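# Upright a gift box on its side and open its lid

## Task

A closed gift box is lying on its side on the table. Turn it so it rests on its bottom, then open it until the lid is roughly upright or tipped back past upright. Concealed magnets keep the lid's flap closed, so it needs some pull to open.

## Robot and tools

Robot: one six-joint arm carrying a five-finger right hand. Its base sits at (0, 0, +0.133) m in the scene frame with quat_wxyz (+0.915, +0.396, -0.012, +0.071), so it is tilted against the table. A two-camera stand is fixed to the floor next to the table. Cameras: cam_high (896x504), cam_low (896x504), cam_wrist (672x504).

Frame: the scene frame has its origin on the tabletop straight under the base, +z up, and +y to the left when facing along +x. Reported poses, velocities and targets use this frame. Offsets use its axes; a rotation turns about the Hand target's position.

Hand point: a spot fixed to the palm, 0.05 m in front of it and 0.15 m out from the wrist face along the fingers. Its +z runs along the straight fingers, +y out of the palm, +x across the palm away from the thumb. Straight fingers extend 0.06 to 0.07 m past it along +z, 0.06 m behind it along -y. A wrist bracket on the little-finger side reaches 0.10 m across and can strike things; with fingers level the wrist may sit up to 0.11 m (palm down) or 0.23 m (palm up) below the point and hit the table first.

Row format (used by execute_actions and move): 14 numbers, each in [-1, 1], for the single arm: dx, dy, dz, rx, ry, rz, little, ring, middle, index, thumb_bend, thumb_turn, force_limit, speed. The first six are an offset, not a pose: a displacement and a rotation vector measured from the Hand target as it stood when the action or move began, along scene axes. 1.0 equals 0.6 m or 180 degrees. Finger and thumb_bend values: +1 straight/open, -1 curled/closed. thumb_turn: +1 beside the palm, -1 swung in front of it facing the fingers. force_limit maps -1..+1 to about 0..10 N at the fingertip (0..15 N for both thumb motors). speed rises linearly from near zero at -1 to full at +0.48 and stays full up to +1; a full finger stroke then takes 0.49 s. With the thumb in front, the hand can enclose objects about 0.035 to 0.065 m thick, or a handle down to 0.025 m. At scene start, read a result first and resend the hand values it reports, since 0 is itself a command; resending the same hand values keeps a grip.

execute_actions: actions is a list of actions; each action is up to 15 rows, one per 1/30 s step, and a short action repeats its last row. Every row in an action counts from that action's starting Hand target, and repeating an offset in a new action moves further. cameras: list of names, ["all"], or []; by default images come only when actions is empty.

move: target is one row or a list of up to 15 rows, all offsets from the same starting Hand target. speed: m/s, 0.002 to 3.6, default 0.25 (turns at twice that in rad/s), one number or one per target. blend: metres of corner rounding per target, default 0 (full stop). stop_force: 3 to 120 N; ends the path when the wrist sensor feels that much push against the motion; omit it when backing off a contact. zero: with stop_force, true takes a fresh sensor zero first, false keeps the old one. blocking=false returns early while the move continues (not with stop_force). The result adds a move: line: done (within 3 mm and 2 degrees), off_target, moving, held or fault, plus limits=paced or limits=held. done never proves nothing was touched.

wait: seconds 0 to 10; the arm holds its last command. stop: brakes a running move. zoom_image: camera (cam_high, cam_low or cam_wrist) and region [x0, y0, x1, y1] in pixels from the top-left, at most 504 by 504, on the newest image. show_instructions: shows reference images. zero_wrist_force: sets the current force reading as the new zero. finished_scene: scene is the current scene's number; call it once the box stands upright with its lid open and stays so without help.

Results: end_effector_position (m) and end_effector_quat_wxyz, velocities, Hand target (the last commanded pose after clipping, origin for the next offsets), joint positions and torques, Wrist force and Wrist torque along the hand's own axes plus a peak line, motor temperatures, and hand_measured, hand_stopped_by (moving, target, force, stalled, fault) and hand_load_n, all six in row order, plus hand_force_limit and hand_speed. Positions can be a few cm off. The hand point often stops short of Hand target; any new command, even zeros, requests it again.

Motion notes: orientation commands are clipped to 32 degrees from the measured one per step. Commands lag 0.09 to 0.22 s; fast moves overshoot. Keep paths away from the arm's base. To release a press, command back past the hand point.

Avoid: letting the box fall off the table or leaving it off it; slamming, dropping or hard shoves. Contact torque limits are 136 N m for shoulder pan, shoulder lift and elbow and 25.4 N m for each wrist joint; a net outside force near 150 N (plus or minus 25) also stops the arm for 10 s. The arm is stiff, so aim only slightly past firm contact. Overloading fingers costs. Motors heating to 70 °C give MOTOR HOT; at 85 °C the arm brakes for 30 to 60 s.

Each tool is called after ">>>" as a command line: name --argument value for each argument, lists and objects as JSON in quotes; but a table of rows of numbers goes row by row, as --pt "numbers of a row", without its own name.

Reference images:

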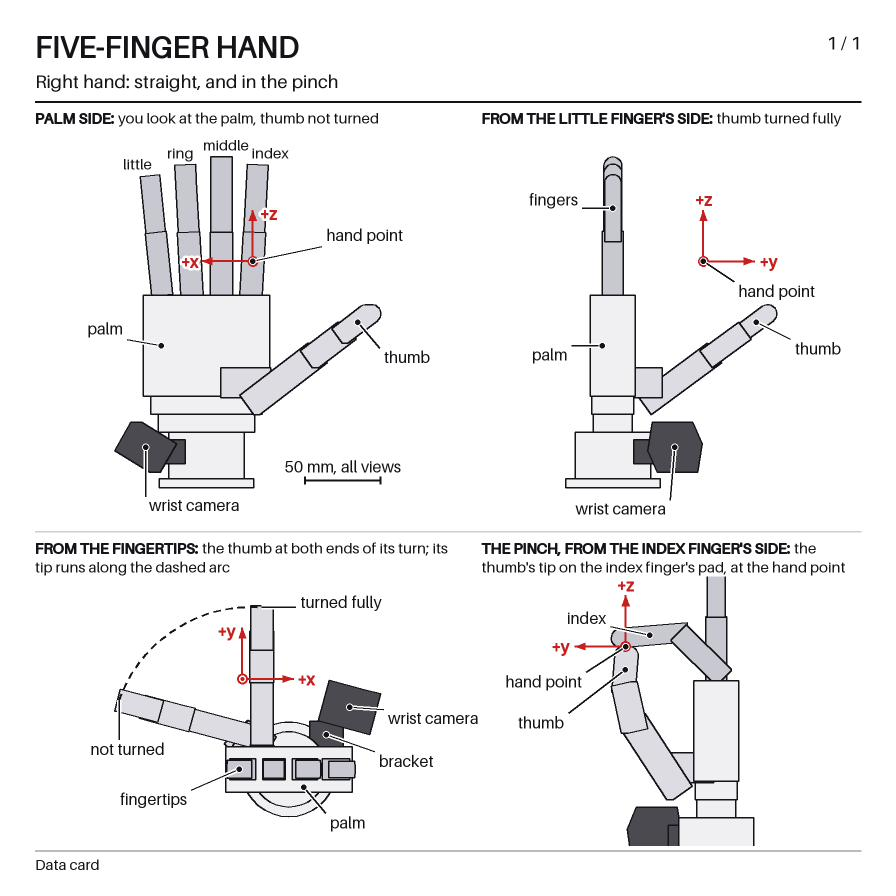

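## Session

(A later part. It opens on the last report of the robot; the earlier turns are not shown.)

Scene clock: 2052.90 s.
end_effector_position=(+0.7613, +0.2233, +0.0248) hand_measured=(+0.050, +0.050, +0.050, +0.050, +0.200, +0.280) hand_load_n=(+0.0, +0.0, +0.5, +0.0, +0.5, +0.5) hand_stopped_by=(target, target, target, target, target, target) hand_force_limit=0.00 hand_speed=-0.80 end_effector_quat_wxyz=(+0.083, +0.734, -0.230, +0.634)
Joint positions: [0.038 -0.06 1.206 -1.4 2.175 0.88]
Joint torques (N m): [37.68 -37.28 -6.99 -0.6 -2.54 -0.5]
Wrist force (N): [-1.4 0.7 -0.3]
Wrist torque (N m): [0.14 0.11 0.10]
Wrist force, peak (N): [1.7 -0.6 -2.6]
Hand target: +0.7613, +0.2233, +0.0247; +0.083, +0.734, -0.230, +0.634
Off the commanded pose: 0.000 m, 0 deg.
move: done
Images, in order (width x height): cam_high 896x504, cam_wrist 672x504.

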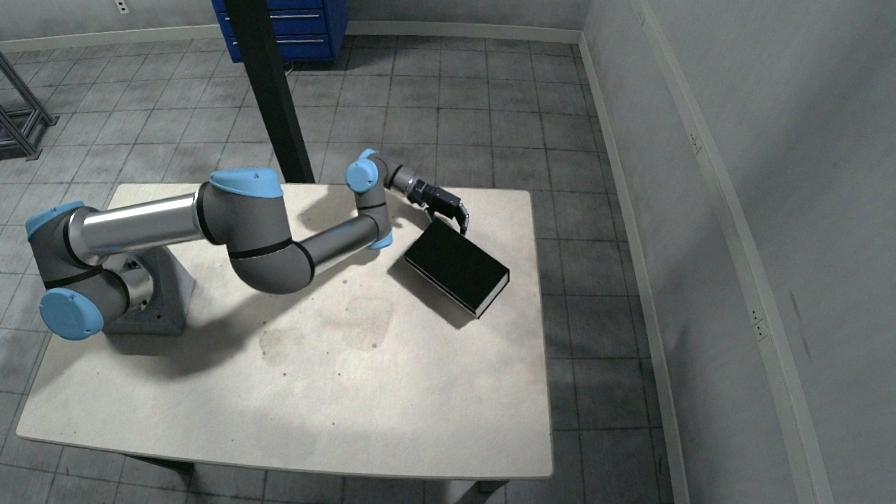

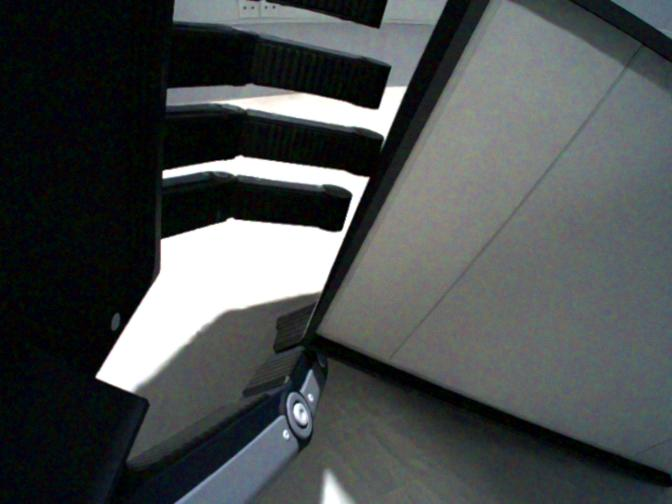

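>>> move --target '[0, 0, -0.0133, 0, 0, 0, 0.05, 0.05, 0.05, 0.05, 0.2, 0.28, 0.0, -0.8]' --speed 0.01 --stop_force 3.5 --cameras '["cam_wrist"]'

>>> zoom_image --camera "cam_wrist" --region '[200, 240, 420, 460]'

Scene clock: 2063.50 s.
end_effector_position=(+0.7613, +0.2233, +0.0188) hand_measured=(+0.050, +0.050, +0.050, +0.050, +0.200, +0.280) hand_load_n=(+0.0, +0.0, +0.5, +0.0, -1.5, -1.0) hand_stopped_by=(target, target, target, target, target, target) hand_force_limit=0.00 hand_speed=-0.80 end_effector_quat_wxyz=(+0.083, +0.734, -0.230, +0.634)
Joint positions: [0.031 -0.052 1.203 -1.403 2.168 0.882]
Joint torques (N m): [46.42 -48.77 -1.18 1.1 0.66 -0.64]
Wrist force (N): [1.8 0.3 -2.2]
Wrist torque (N m): [0.18 0.00 0.09]
Wrist force, peak (N): [3.8 -0.5 -3.5]
Hand target: +0.7613, +0.2233, +0.0188; +0.083, +0.734, -0.230, +0.634 (not the last commanded pose)
Off the commanded pose: 0.002 m, 0 deg.
move: contact
Images, in order (width x height): cam_wrist 672x504.

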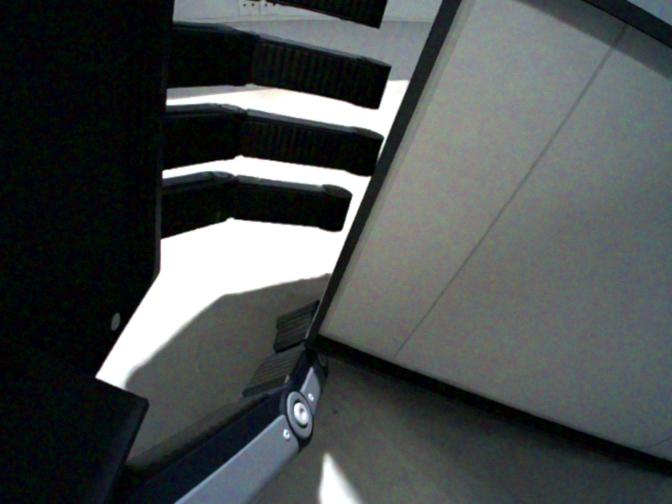

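Scaled by 2.291 from the camera's 672x504 image, which has a finer 960x720 frame.

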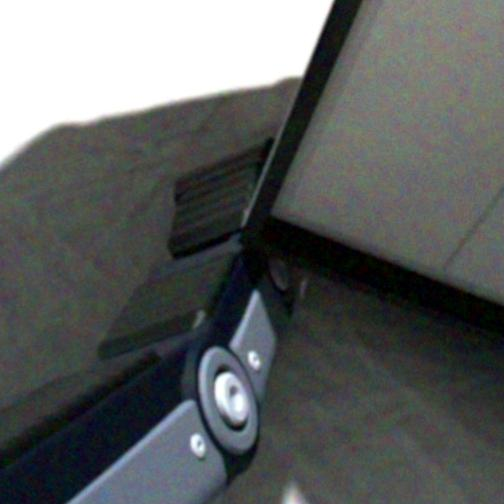

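>>> move --pt "0 0 0.0017 0 0 0 0.05 0.05 0.05 0.05 0.1 0.28 0.0 -0.8" --pt "0 0 0.0017 0 0 0 0.05 0.05 0.05 0.05 0.1 0.36 0.0 -0.8" --speed 0.02 --cameras '["cam_wrist"]'

>>> move --target '[0, 0, -0.0133, 0, 0, 0, 0.05, 0.05, 0.05, 0.05, 0.1, 0.36, 0.0, -0.8]' --speed 0.01 --stop_force 3.5 --cameras '["cam_wrist"]'

>>> zoom_image --camera "cam_wrist" --region '[200, 240, 420, 460]'

Scene clock: 2071.07 s.
end_effector_position=(+0.7613, +0.2233, +0.0198) hand_measured=(+0.050, +0.050, +0.050, +0.050, +0.100, +0.360) hand_load_n=(+0.0, +0.0, +0.5, +0.0, +0.5, +0.0) hand_stopped_by=(target, target, target, target, target, target) hand_force_limit=0.00 hand_speed=-0.80 end_effector_quat_wxyz=(+0.083, +0.734, -0.230, +0.634)
Joint positions: [0.033 -0.054 1.204 -1.402 2.169 0.882]
Joint torques (N m): [43.23 -43.4 -2.39 0.4 -0.86 -0.97]
Wrist force (N): [-0.8 0.8 -0.2]
Wrist torque (N m): [0.12 0.11 0.08]
Wrist force, peak (N): [2.1 -0.2 -2.5]
Hand target: +0.7613, +0.2233, +0.0198; +0.083, +0.734, -0.230, +0.634
Off the commanded pose: 0.000 m, 0 deg.
move: done
Images, in order (width x height): cam_wrist 672x504.

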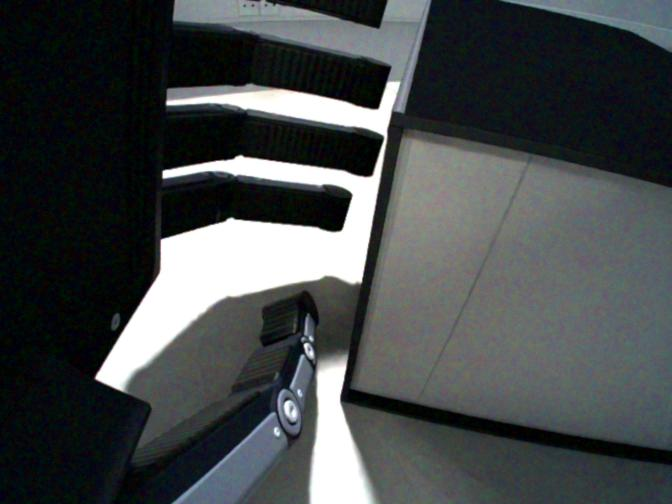

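Scene clock: 2072.40 s.
end_effector_position=(+0.7613, +0.2233, +0.0163) hand_measured=(+0.050, +0.050, +0.050, +0.050, +0.100, +0.360) hand_load_n=(+0.0, +0.0, +0.0, +0.0, -2.0, -1.0) hand_stopped_by=(target, target, target, target, target, target) hand_force_limit=0.00 hand_speed=-0.80 end_effector_quat_wxyz=(+0.083, +0.734, -0.230, +0.634)
Joint positions: [0.028 -0.049 1.202 -1.404 2.165 0.883]
Joint torques (N m): [46.47 -48.72 -1.14 1.13 0.77 -0.61]
Wrist force (N): [2.3 0.4 -2.4]
Wrist torque (N m): [0.15 0.01 0.12]
Wrist force, peak (N): [4.1 0.0 -3.6]
Hand target: +0.7613, +0.2233, +0.0163; +0.083, +0.734, -0.230, +0.634 (not the last commanded pose)
Off the commanded pose: 0.004 m, 0 deg.
move: contact
Images, in order (width x height): cam_wrist 672x504.

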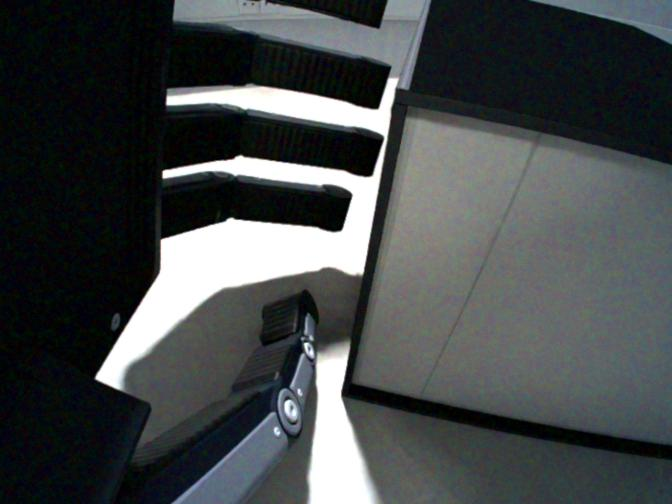

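Scaled by 2.291 from the camera's 672x504 image, which has a finer 960x720 frame.

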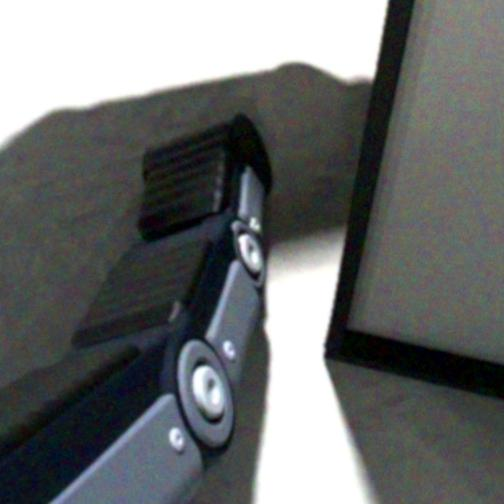

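>>> move --target '[0.0, 0.0, 0.03, 0, 0, 0, 0.05, 0.05, 0.05, 0.05, 0.1, 0.36, 0.0, -0.8]' --speed 0.04 --cameras '["all"]'

>>> zoom_image --camera "cam_high" --region '[380, 180, 540, 330]'

>>> zoom_image --camera "cam_low" --region '[330, 200, 680, 500]'

Scene clock: 2077.33 s.
end_effector_position=(+0.7613, +0.2233, +0.0345) hand_measured=(+0.050, +0.050, +0.050, +0.050, +0.100, +0.360) hand_load_n=(+0.0, +0.0, +0.0, +0.0, +0.0, +0.0) hand_stopped_by=(target, target, target, target, target, target) hand_force_limit=0.00 hand_speed=-0.80 end_effector_quat_wxyz=(+0.083, +0.734, -0.230, +0.634)
Joint positions: [0.05 -0.073 1.211 -1.394 2.186 0.877]
Joint torques (N m): [33.8 -34.89 -10.64 -1.5 -3.47 0.23]
Wrist force (N): [-0.6 0.7 -0.4]
Wrist torque (N m): [0.11 0.08 0.16]
Wrist force, peak (N): [2.4 0.2 -2.7]
Hand target: +0.7613, +0.2233, +0.0343; +0.083, +0.734, -0.230, +0.634
Off the commanded pose: 0.000 m, 0 deg.
move: done

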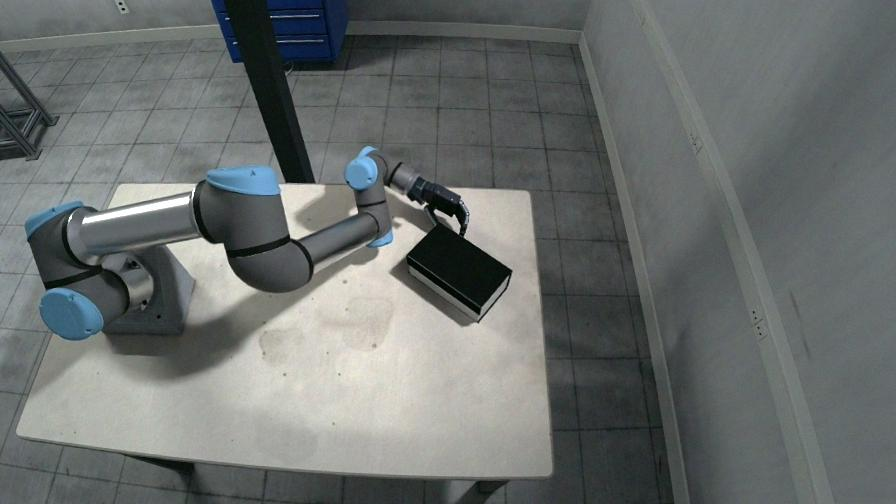

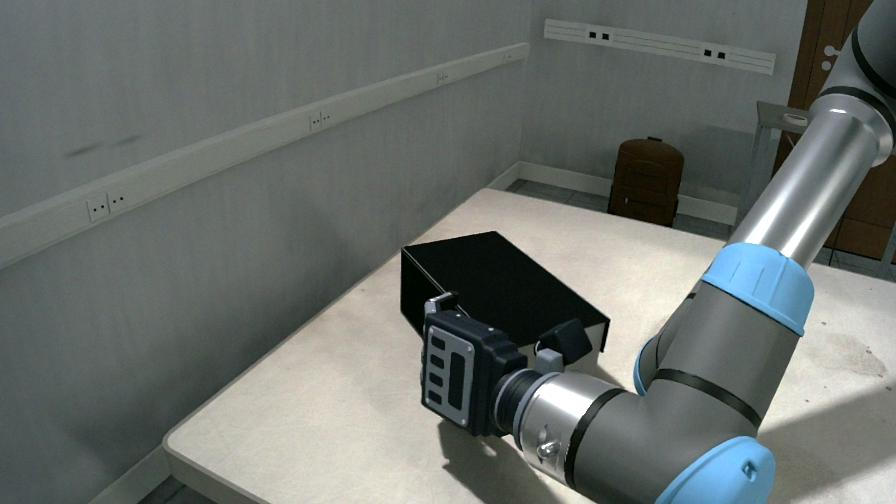

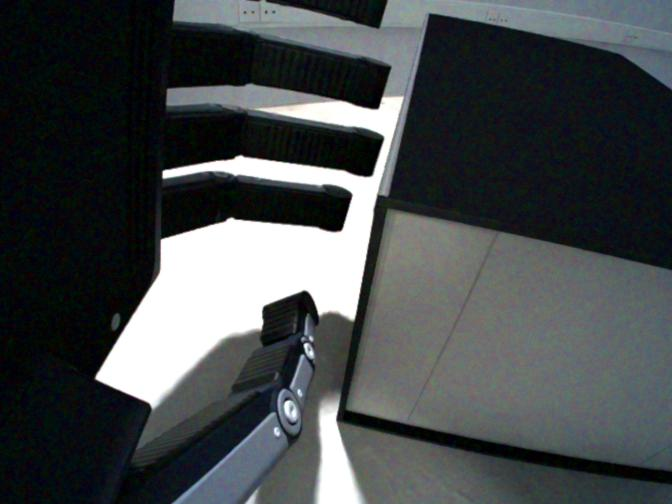

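Scaled by 3.150 from the camera's 896x504 image, which has a finer 1280x720 frame.

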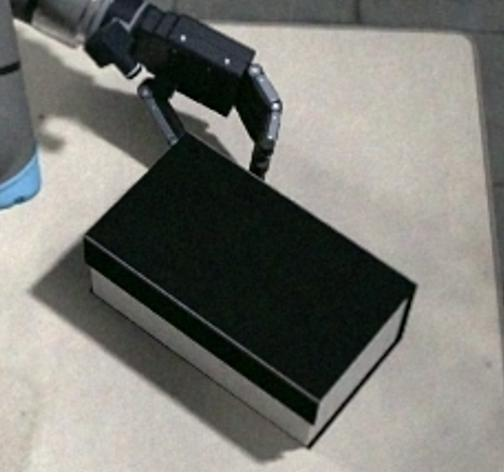

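Scaled by 1.440 from the camera's 896x504 image, which has a finer 1280x720 frame.

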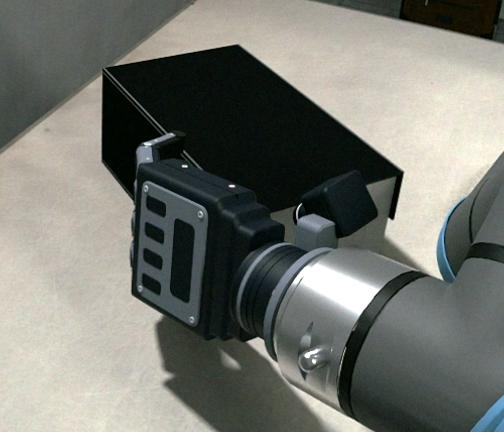

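>>> move --pt "0.0333 0.0383 0 0 0 0 0.05 0.05 0.05 0.05 -0.3 0.476 0.0 -0.5" --pt "0.195 -0.08 -0.027 0 0 0 0.05 0.05 0.05 0.05 -0.3 0.476 0.0 -0.5" --speed 0.12 --cameras '["cam_high", "cam_wrist"]'

>>> zoom_image --camera "cam_high" --region '[380, 180, 560, 340]'

Scene clock: 2169.53 s.
end_effector_position=(+0.8782, +0.1754, +0.0180) hand_measured=(+0.050, +0.050, +0.050, +0.050, -0.300, +0.476) hand_load_n=(+0.0, +0.0, +0.0, +0.0, +0.0, +0.0) hand_stopped_by=(target, target, target, target, target, target) hand_force_limit=0.00 hand_speed=-0.50 end_effector_quat_wxyz=(+0.083, +0.734, -0.230, +0.634)
Joint positions: [-0.043 0.01 0.833 -1.084 2.096 0.904]
Joint torques (N m): [50.88 -51.61 -11.69 -2.69 0.09 -1.19]
Wrist force (N): [-0.8 0.8 -0.4]
Wrist torque (N m): [0.12 0.09 0.06]
Wrist force, peak (N): [-1.0 0.7 -1.5]
Hand target: +0.8783, +0.1753, +0.0181; +0.083, +0.734, -0.230, +0.634
Off the commanded pose: 0.000 m, 0 deg.
move: done
Images, in order (width x height): cam_high 896x504, cam_wrist 672x504.

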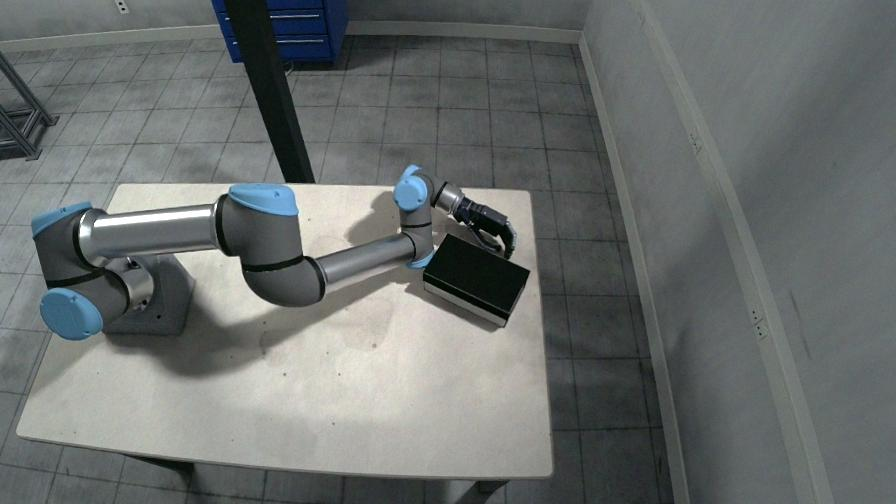

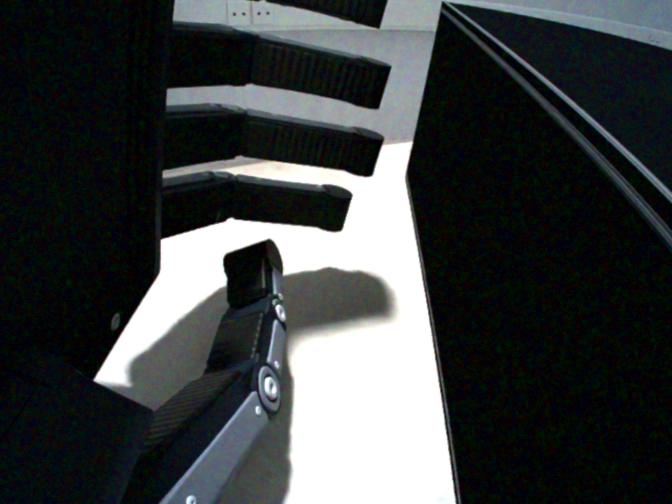

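Scaled by 2.800 from the camera's 896x504 image, which has a finer 1280x720 frame.

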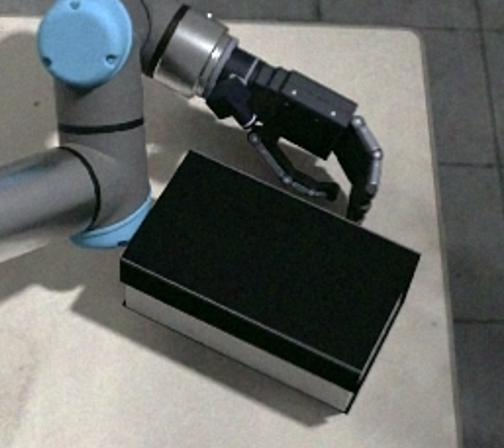

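>>> move --pt "0 0.0667 0.01 0 0 0 0.05 0.05 0.05 0.05 -0.3 0.476 0.0 -0.5" --pt "-0.247 -0.026 0.387 0.431 0.0002 -0.2286 0.05 0.05 0.05 0.05 -0.3 0.476 0.0 -0.5" --speed 0.12 --cameras '["all"]'

Scene clock: 2239.03 s.
end_effector_position=(+0.7301, +0.1597, +0.2504) hand_measured=(+0.050, +0.050, +0.050, +0.050, -0.300, +0.476) hand_load_n=(+0.5, +0.0, +0.0, +0.0, +0.0, +0.0) hand_stopped_by=(target, target, target, target, target, target) hand_force_limit=0.00 hand_speed=-0.50 end_effector_quat_wxyz=(+0.184, -0.505, +0.793, -0.288)
Joint positions: [0.226 -0.346 0.628 0.538 2.707 3.171]
Joint torques (N m): [36.34 -38.94 -6.91 -1.77 1.65 0.73]
Wrist force (N): [-1.8 0.8 -0.4]
Wrist torque (N m): [0.15 0.10 0.26]
Wrist force, peak (N): [-2.1 1.0 -0.1]
Hand target: +0.7301, +0.1597, +0.2503; +0.184, -0.505, +0.793, -0.288
Off the commanded pose: 0.000 m, 0 deg.
move: done

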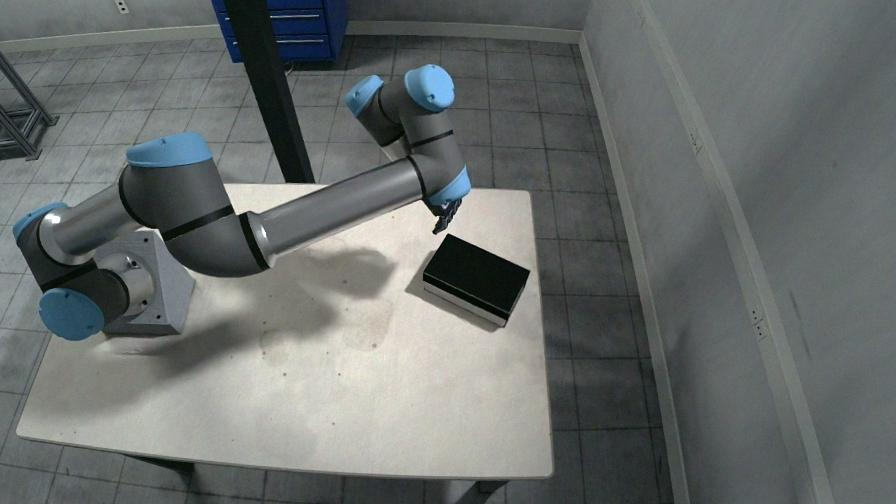

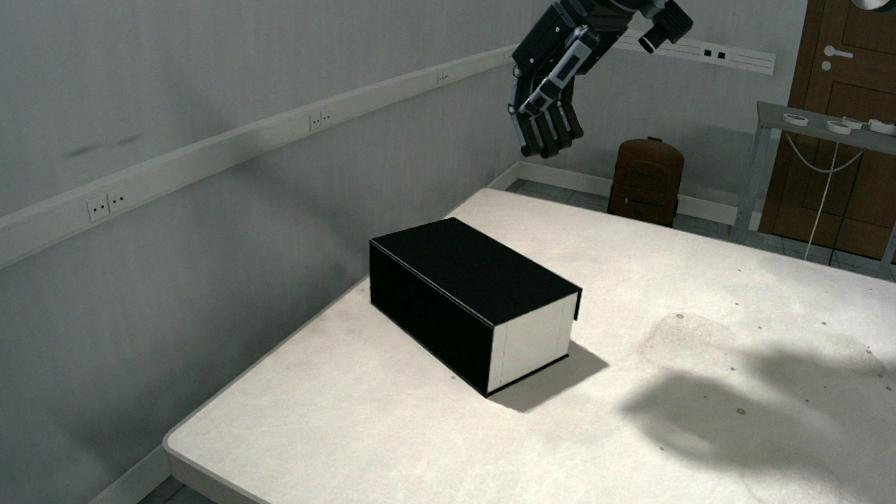

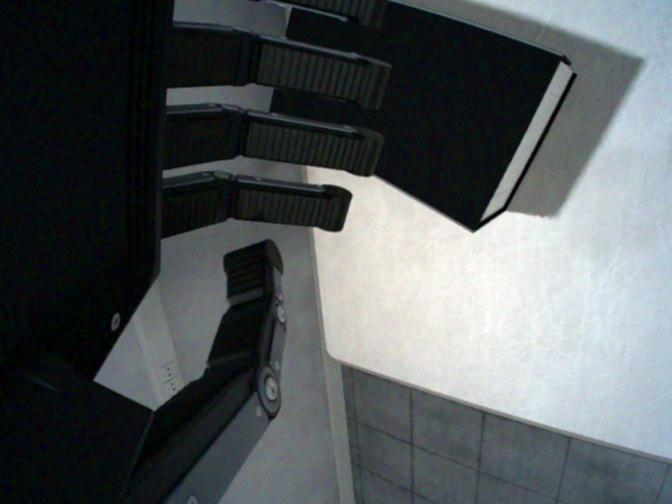

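>>> zoom_image --camera "cam_high" --region '[400, 200, 560, 340]'

Scaled by 3.150 from the camera's 896x504 image, which has a finer 1280x720 frame.

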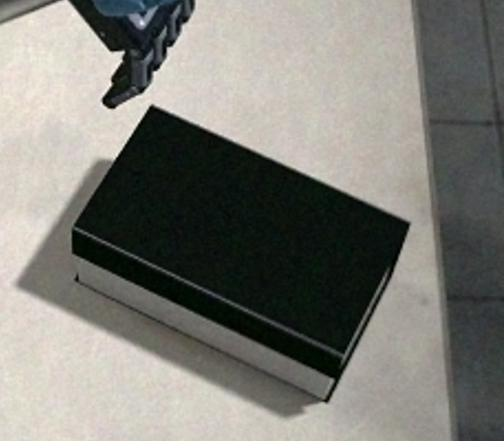

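>>> move --target '[0.3322, 0.1388, -0.2173, -0.0587, -0.1258, 0, 0.05, 0.05, 0.05, 0.05, -0.9, 0.3, 0.0, -0.4]' --speed 0.15 --cameras '["all"]'

>>> zoom_image --camera "cam_high" --region '[390, 160, 560, 330]'

Scene clock: 2312.87 s.
end_effector_position=(+0.9294, +0.2429, +0.1199) hand_measured=(+0.050, +0.050, +0.050, +0.050, -0.804, +0.300) hand_load_n=(+0.0, +0.0, -0.5, +1.0, +7.5, +0.0) hand_stopped_by=(target, target, target, target, force, target) hand_force_limit=0.00 hand_speed=-0.40 end_effector_quat_wxyz=(+0.289, -0.453, +0.712, -0.453)
Joint positions: [0.094 0.012 0.378 -0.414 2.413 2.424]
Joint torques (N m): [53.63 -48.84 -12.97 -3.37 -3.16 -0.52]
Wrist force (N): [-2.1 0.5 0.2]
Wrist torque (N m): [0.12 0.16 0.19]
Wrist force, peak (N): [-2.8 1.1 0.7]
Hand target: +0.9294, +0.2430, +0.1199; +0.289, -0.453, +0.712, -0.453
Off the commanded pose: 0.000 m, 0 deg.
move: done

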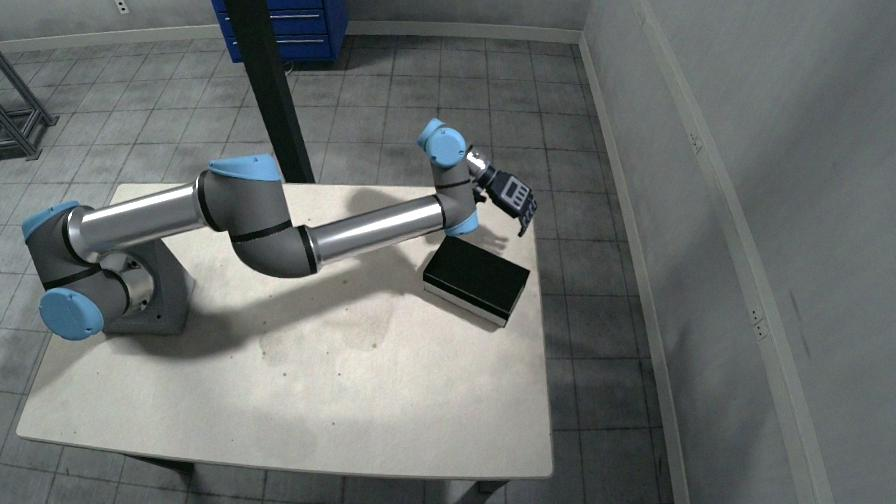

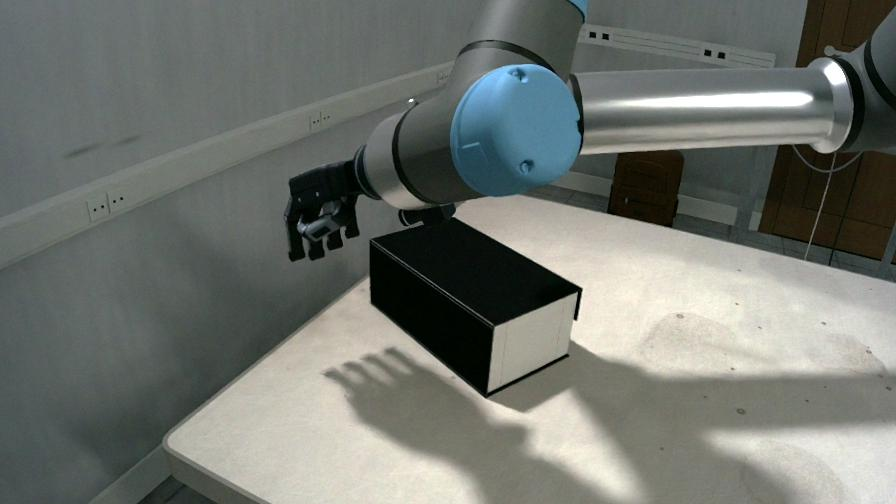

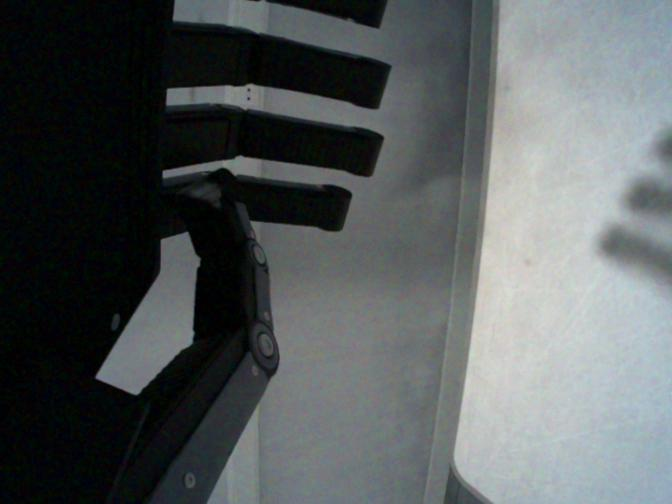

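Scaled by 2.965 from the camera's 896x504 image, which has a finer 1280x720 frame.

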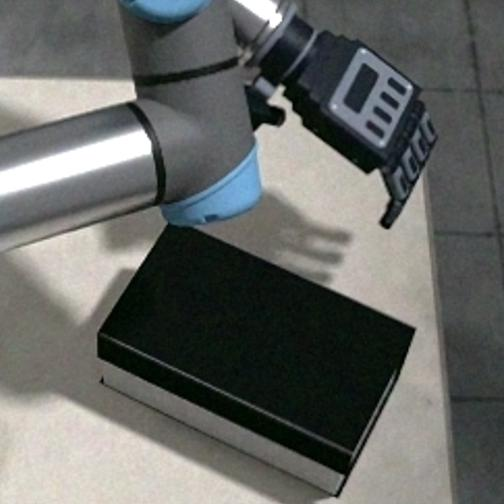

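>>> move --target '[0, 0, -0.1367, 0, 0, 0, 0.05, 0.05, 0.05, 0.05, -0.8, 0.3, 0.0, -0.4]' --speed 0.08 --stop_force 6 --cameras '["all"]'

>>> zoom_image --camera "cam_high" --region '[390, 160, 560, 330]'

Scene clock: 2322.03 s.
end_effector_position=(+0.9294, +0.2430, +0.0379) hand_measured=(+0.050, +0.050, +0.050, +0.050, -0.796, +0.300) hand_load_n=(+0.0, +0.0, +0.0, +1.0, +5.5, +0.0) hand_stopped_by=(target, target, target, target, target, target) hand_force_limit=0.00 hand_speed=-0.40 end_effector_quat_wxyz=(+0.289, -0.453, +0.712, -0.453)
Joint positions: [0.019 0.05 0.452 -0.526 2.337 2.427]
Joint torques (N m): [56.11 -55.83 -17.76 1.28 0.54 -0.38]
Wrist force (N): [-1.9 0.6 0.0]
Wrist torque (N m): [0.14 0.12 0.21]
Wrist force, peak (N): [-2.4 0.8 0.0]
Hand target: +0.9294, +0.2430, +0.0379; +0.289, -0.453, +0.712, -0.453
Off the commanded pose: 0.000 m, 0 deg.
move: done

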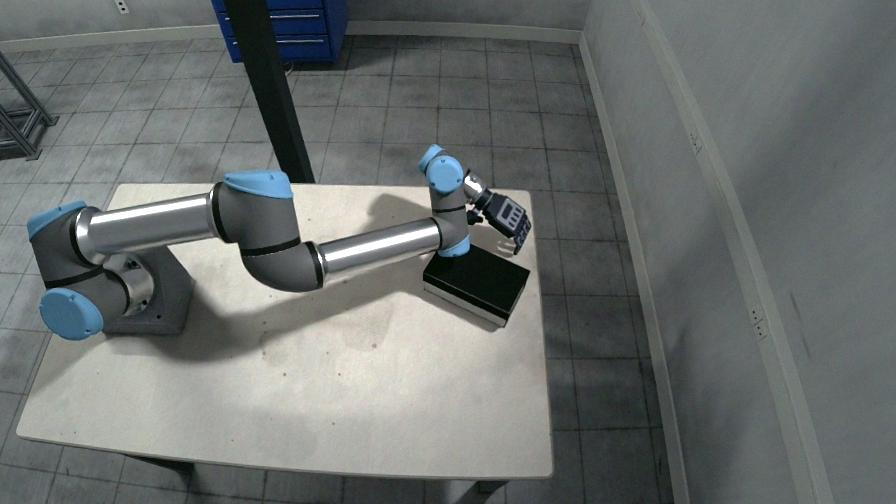

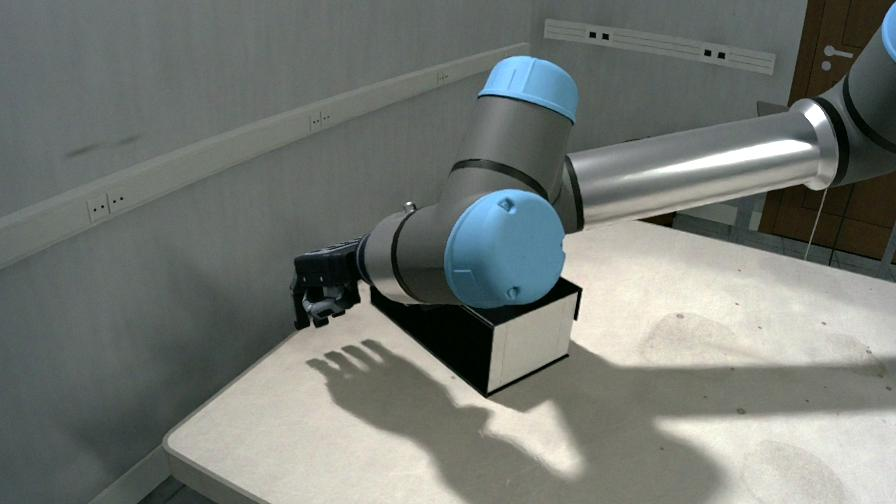

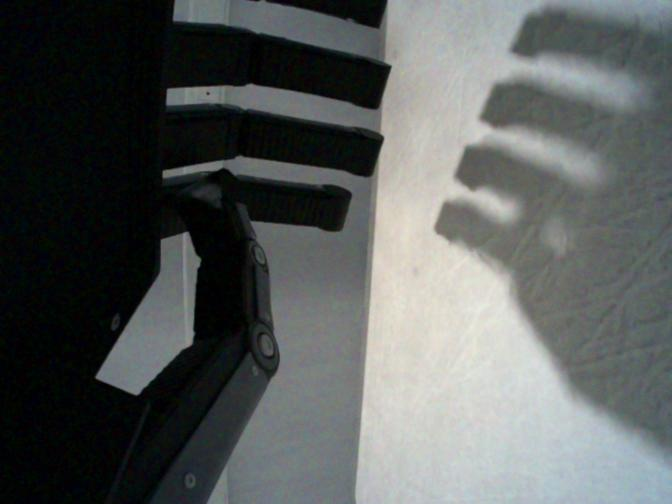

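Scaled by 2.965 from the camera's 896x504 image, which has a finer 1280x720 frame.

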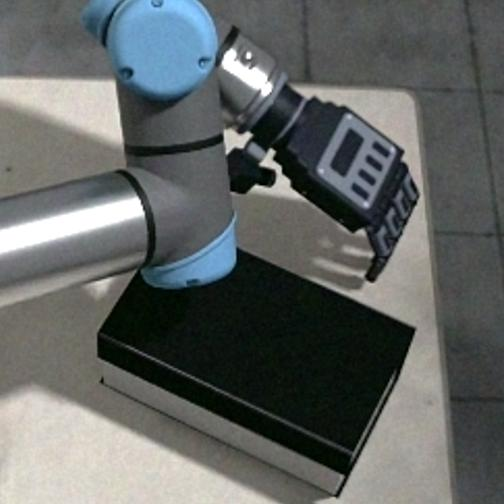

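>>> move --pt "-0.0223 -0.0447 0 0 0 0 0.05 0.05 0.05 0.05 -0.8 0.3 0.0 -0.4" --pt "-0.0278 -0.1015 0 0 0 0 0.05 0.05 0.05 0.05 -0.8 0.3 0.0 -0.4" --speed 0.05 --blend '[0.005, 0]' --cameras '["cam_high", "cam_low"]'

>>> zoom_image --camera "cam_high" --region '[390, 160, 560, 330]'

Scene clock: 2334.40 s.
end_effector_position=(+0.9129, +0.1819, +0.0379) hand_measured=(+0.050, +0.050, +0.050, +0.050, -0.796, +0.300) hand_load_n=(+0.0, +0.0, +0.0, +1.0, +6.0, +0.0) hand_stopped_by=(target, target, target, target, target, target) hand_force_limit=0.00 hand_speed=-0.40 end_effector_quat_wxyz=(+0.289, -0.453, +0.712, -0.453)
Joint positions: [-0.033 -0.151 0.778 -0.649 2.285 2.428]
Joint torques (N m): [55.89 -39.99 -16.06 -0.12 0.76 1]
Wrist force (N): [-2.0 1.0 0.0]
Wrist torque (N m): [0.19 0.15 0.22]
Wrist force, peak (N): [-2.7 1.0 0.2]
Hand target: +0.9128, +0.1821, +0.0379; +0.289, -0.453, +0.712, -0.453
Off the commanded pose: 0.000 m, 0 deg.
move: done
Images, in order (width x height): cam_high 896x504, cam_low 896x504.

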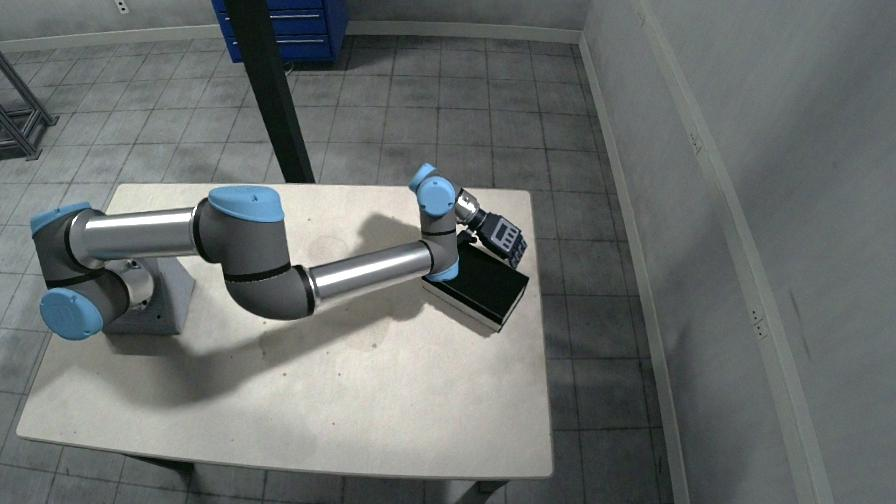

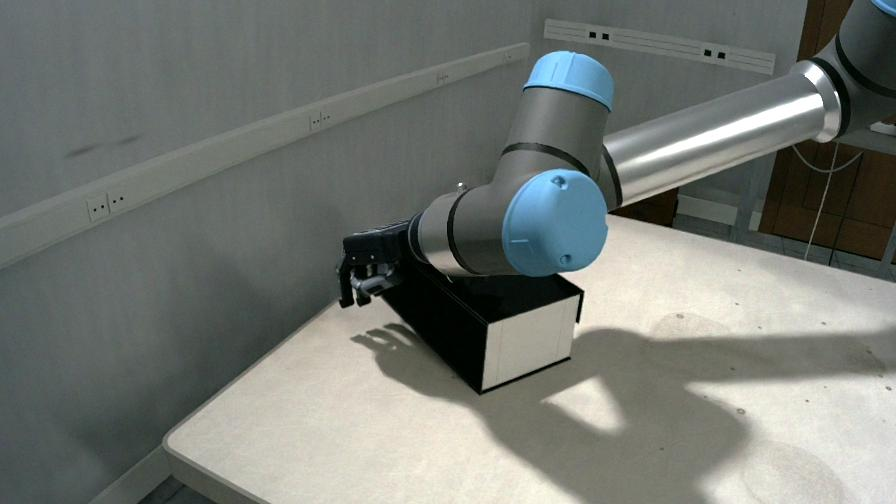

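Scaled by 2.965 from the camera's 896x504 image, which has a finer 1280x720 frame.

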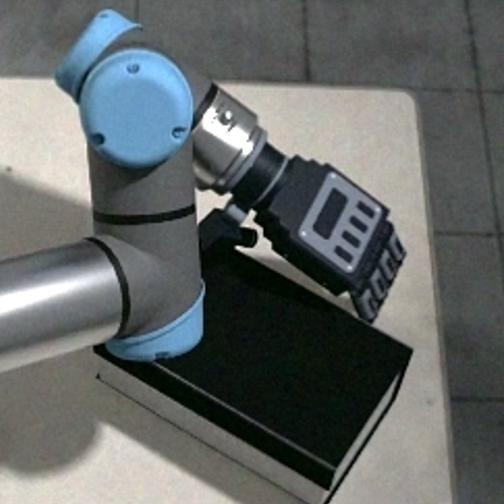

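>>> move --pt "-0.018 -0.0582 0 0 0 0 0.05 0.05 0.05 0.05 -0.8 0.3 0.0 -0.4" --pt "-0.0545 -0.111 0 0 0 0 0.05 0.05 0.05 0.05 -0.8 0.3 0.0 -0.4" --speed 0.05 --blend '[0.005, 0]' --cameras '["cam_high", "cam_low"]'

>>> zoom_image --camera "cam_high" --region '[390, 160, 560, 330]'

Scene clock: 2342.57 s.
end_effector_position=(+0.8802, +0.1153, +0.0379) hand_measured=(+0.050, +0.050, +0.050, +0.050, -0.796, +0.300) hand_load_n=(+0.0, +0.0, +0.0, +1.0, +6.0, +0.0) hand_stopped_by=(target, target, target, target, target, target) hand_force_limit=0.00 hand_speed=-0.40 end_effector_quat_wxyz=(+0.289, -0.453, +0.712, -0.453)
Joint positions: [-0.093 -0.343 1.074 -0.753 2.226 2.43]
Joint torques (N m): [53.32 -34.44 -14.5 1.93 0.67 0.63]
Wrist force (N): [-2.1 0.8 0.3]
Wrist torque (N m): [0.14 0.16 0.20]
Wrist force, peak (N): [-2.8 1.0 -0.3]
Hand target: +0.8801, +0.1155, +0.0379; +0.289, -0.453, +0.712, -0.453
Off the commanded pose: 0.000 m, 0 deg.
move: done
Images, in order (width x height): cam_high 896x504, cam_low 896x504.

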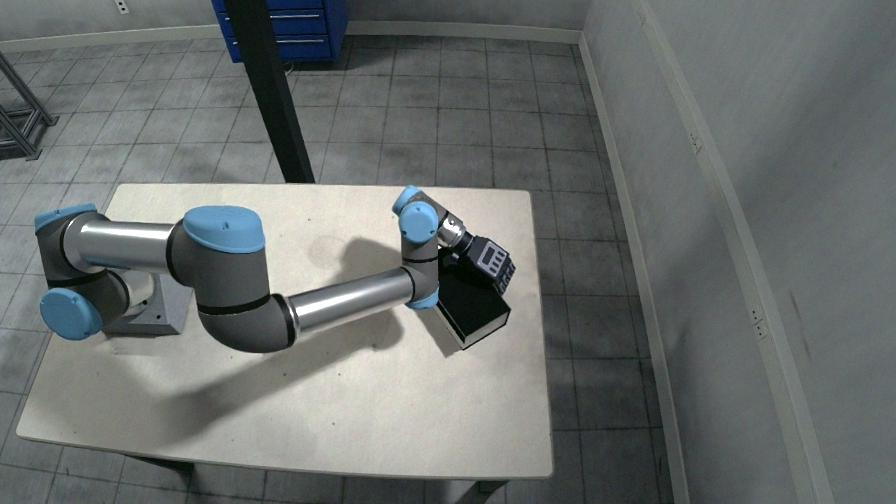

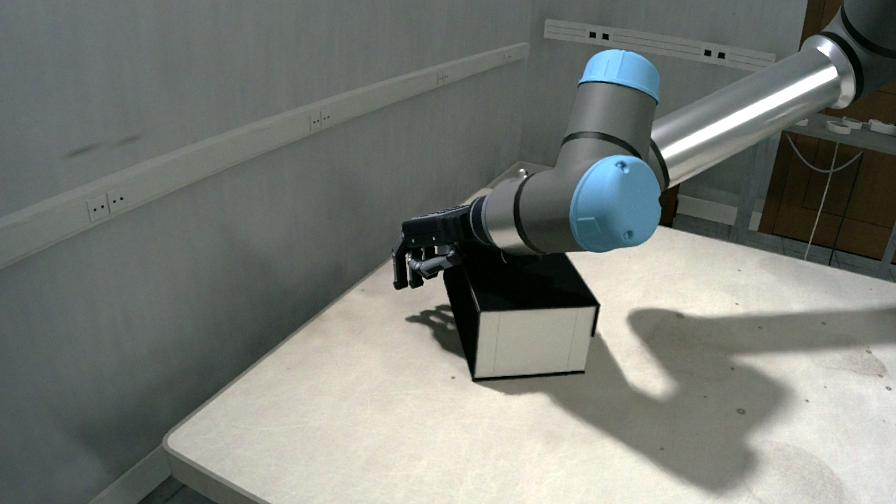

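Scaled by 2.965 from the camera's 896x504 image, which has a finer 1280x720 frame.

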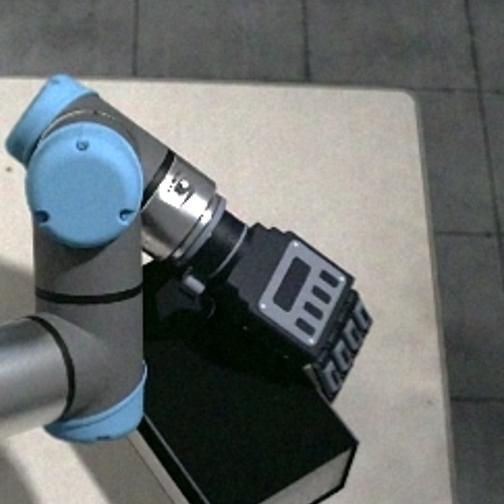

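>>> move --pt "-0.0557 -0.0842 0 0 0 -0.0556 0.05 0.05 0.05 0.05 -0.8 0.3 0.0 -0.4" --pt "-0.1363 -0.128 0 0 0 -0.1111 0.05 0.05 0.05 0.05 -0.8 0.3 0.0 -0.4" --speed 0.05 --blend '[0.005, 0]' --cameras '["cam_high", "cam_low"]'

>>> zoom_image --camera "cam_high" --region '[370, 190, 540, 360]'

Scene clock: 2365.03 s.
end_effector_position=(+0.7983, +0.0386, +0.0380) hand_measured=(+0.050, +0.050, +0.050, +0.050, -0.796, +0.300) hand_load_n=(+0.0, +0.0, +0.0, +1.0, +6.0, +0.0) hand_stopped_by=(target, target, target, target, target, target) hand_force_limit=0.00 hand_speed=-0.40 end_effector_quat_wxyz=(+0.206, -0.323, +0.779, -0.496)
Joint positions: [-0.103 -0.485 1.414 -1.245 2.451 2.374]
Joint torques (N m): [47.97 -30.22 -13.74 0.97 -3.14 0.94]
Wrist force (N): [-1.8 0.5 0.4]
Wrist torque (N m): [0.09 0.13 0.30]
Wrist force, peak (N): [-2.8 0.7 0.3]
Hand target: +0.7983, +0.0387, +0.0379; +0.206, -0.323, +0.779, -0.496
Off the commanded pose: 0.000 m, 0 deg.
move: done
Images, in order (width x height): cam_high 896x504, cam_low 896x504.

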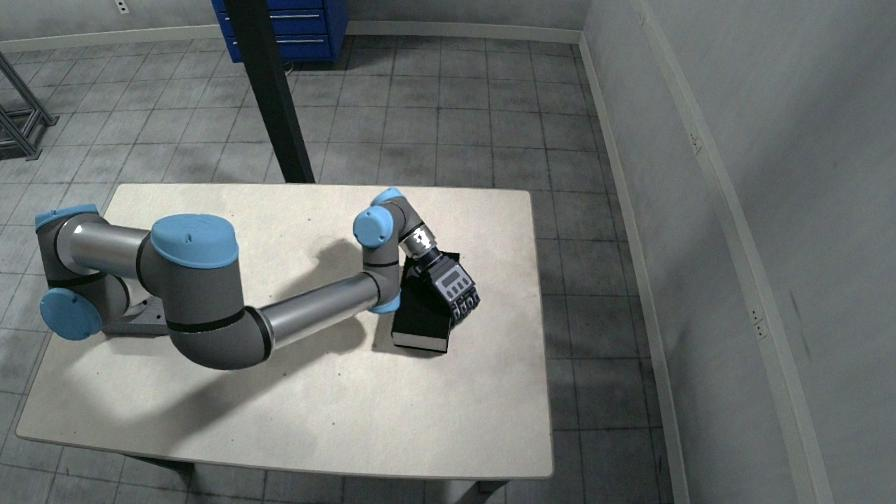

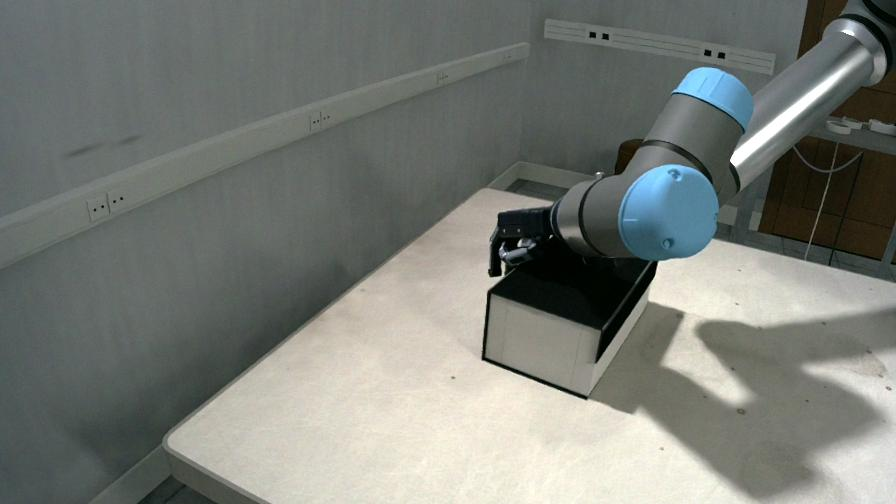

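Scaled by 2.965 from the camera's 896x504 image, which has a finer 1280x720 frame.

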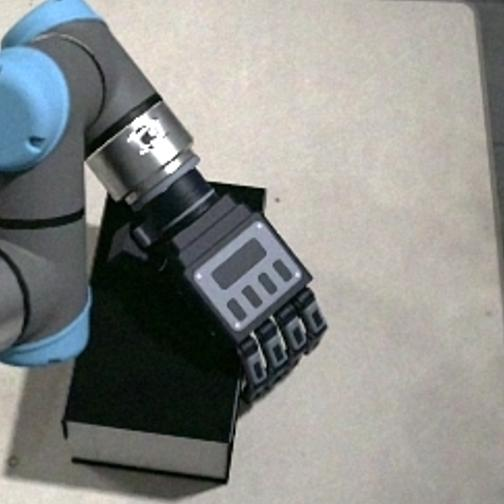

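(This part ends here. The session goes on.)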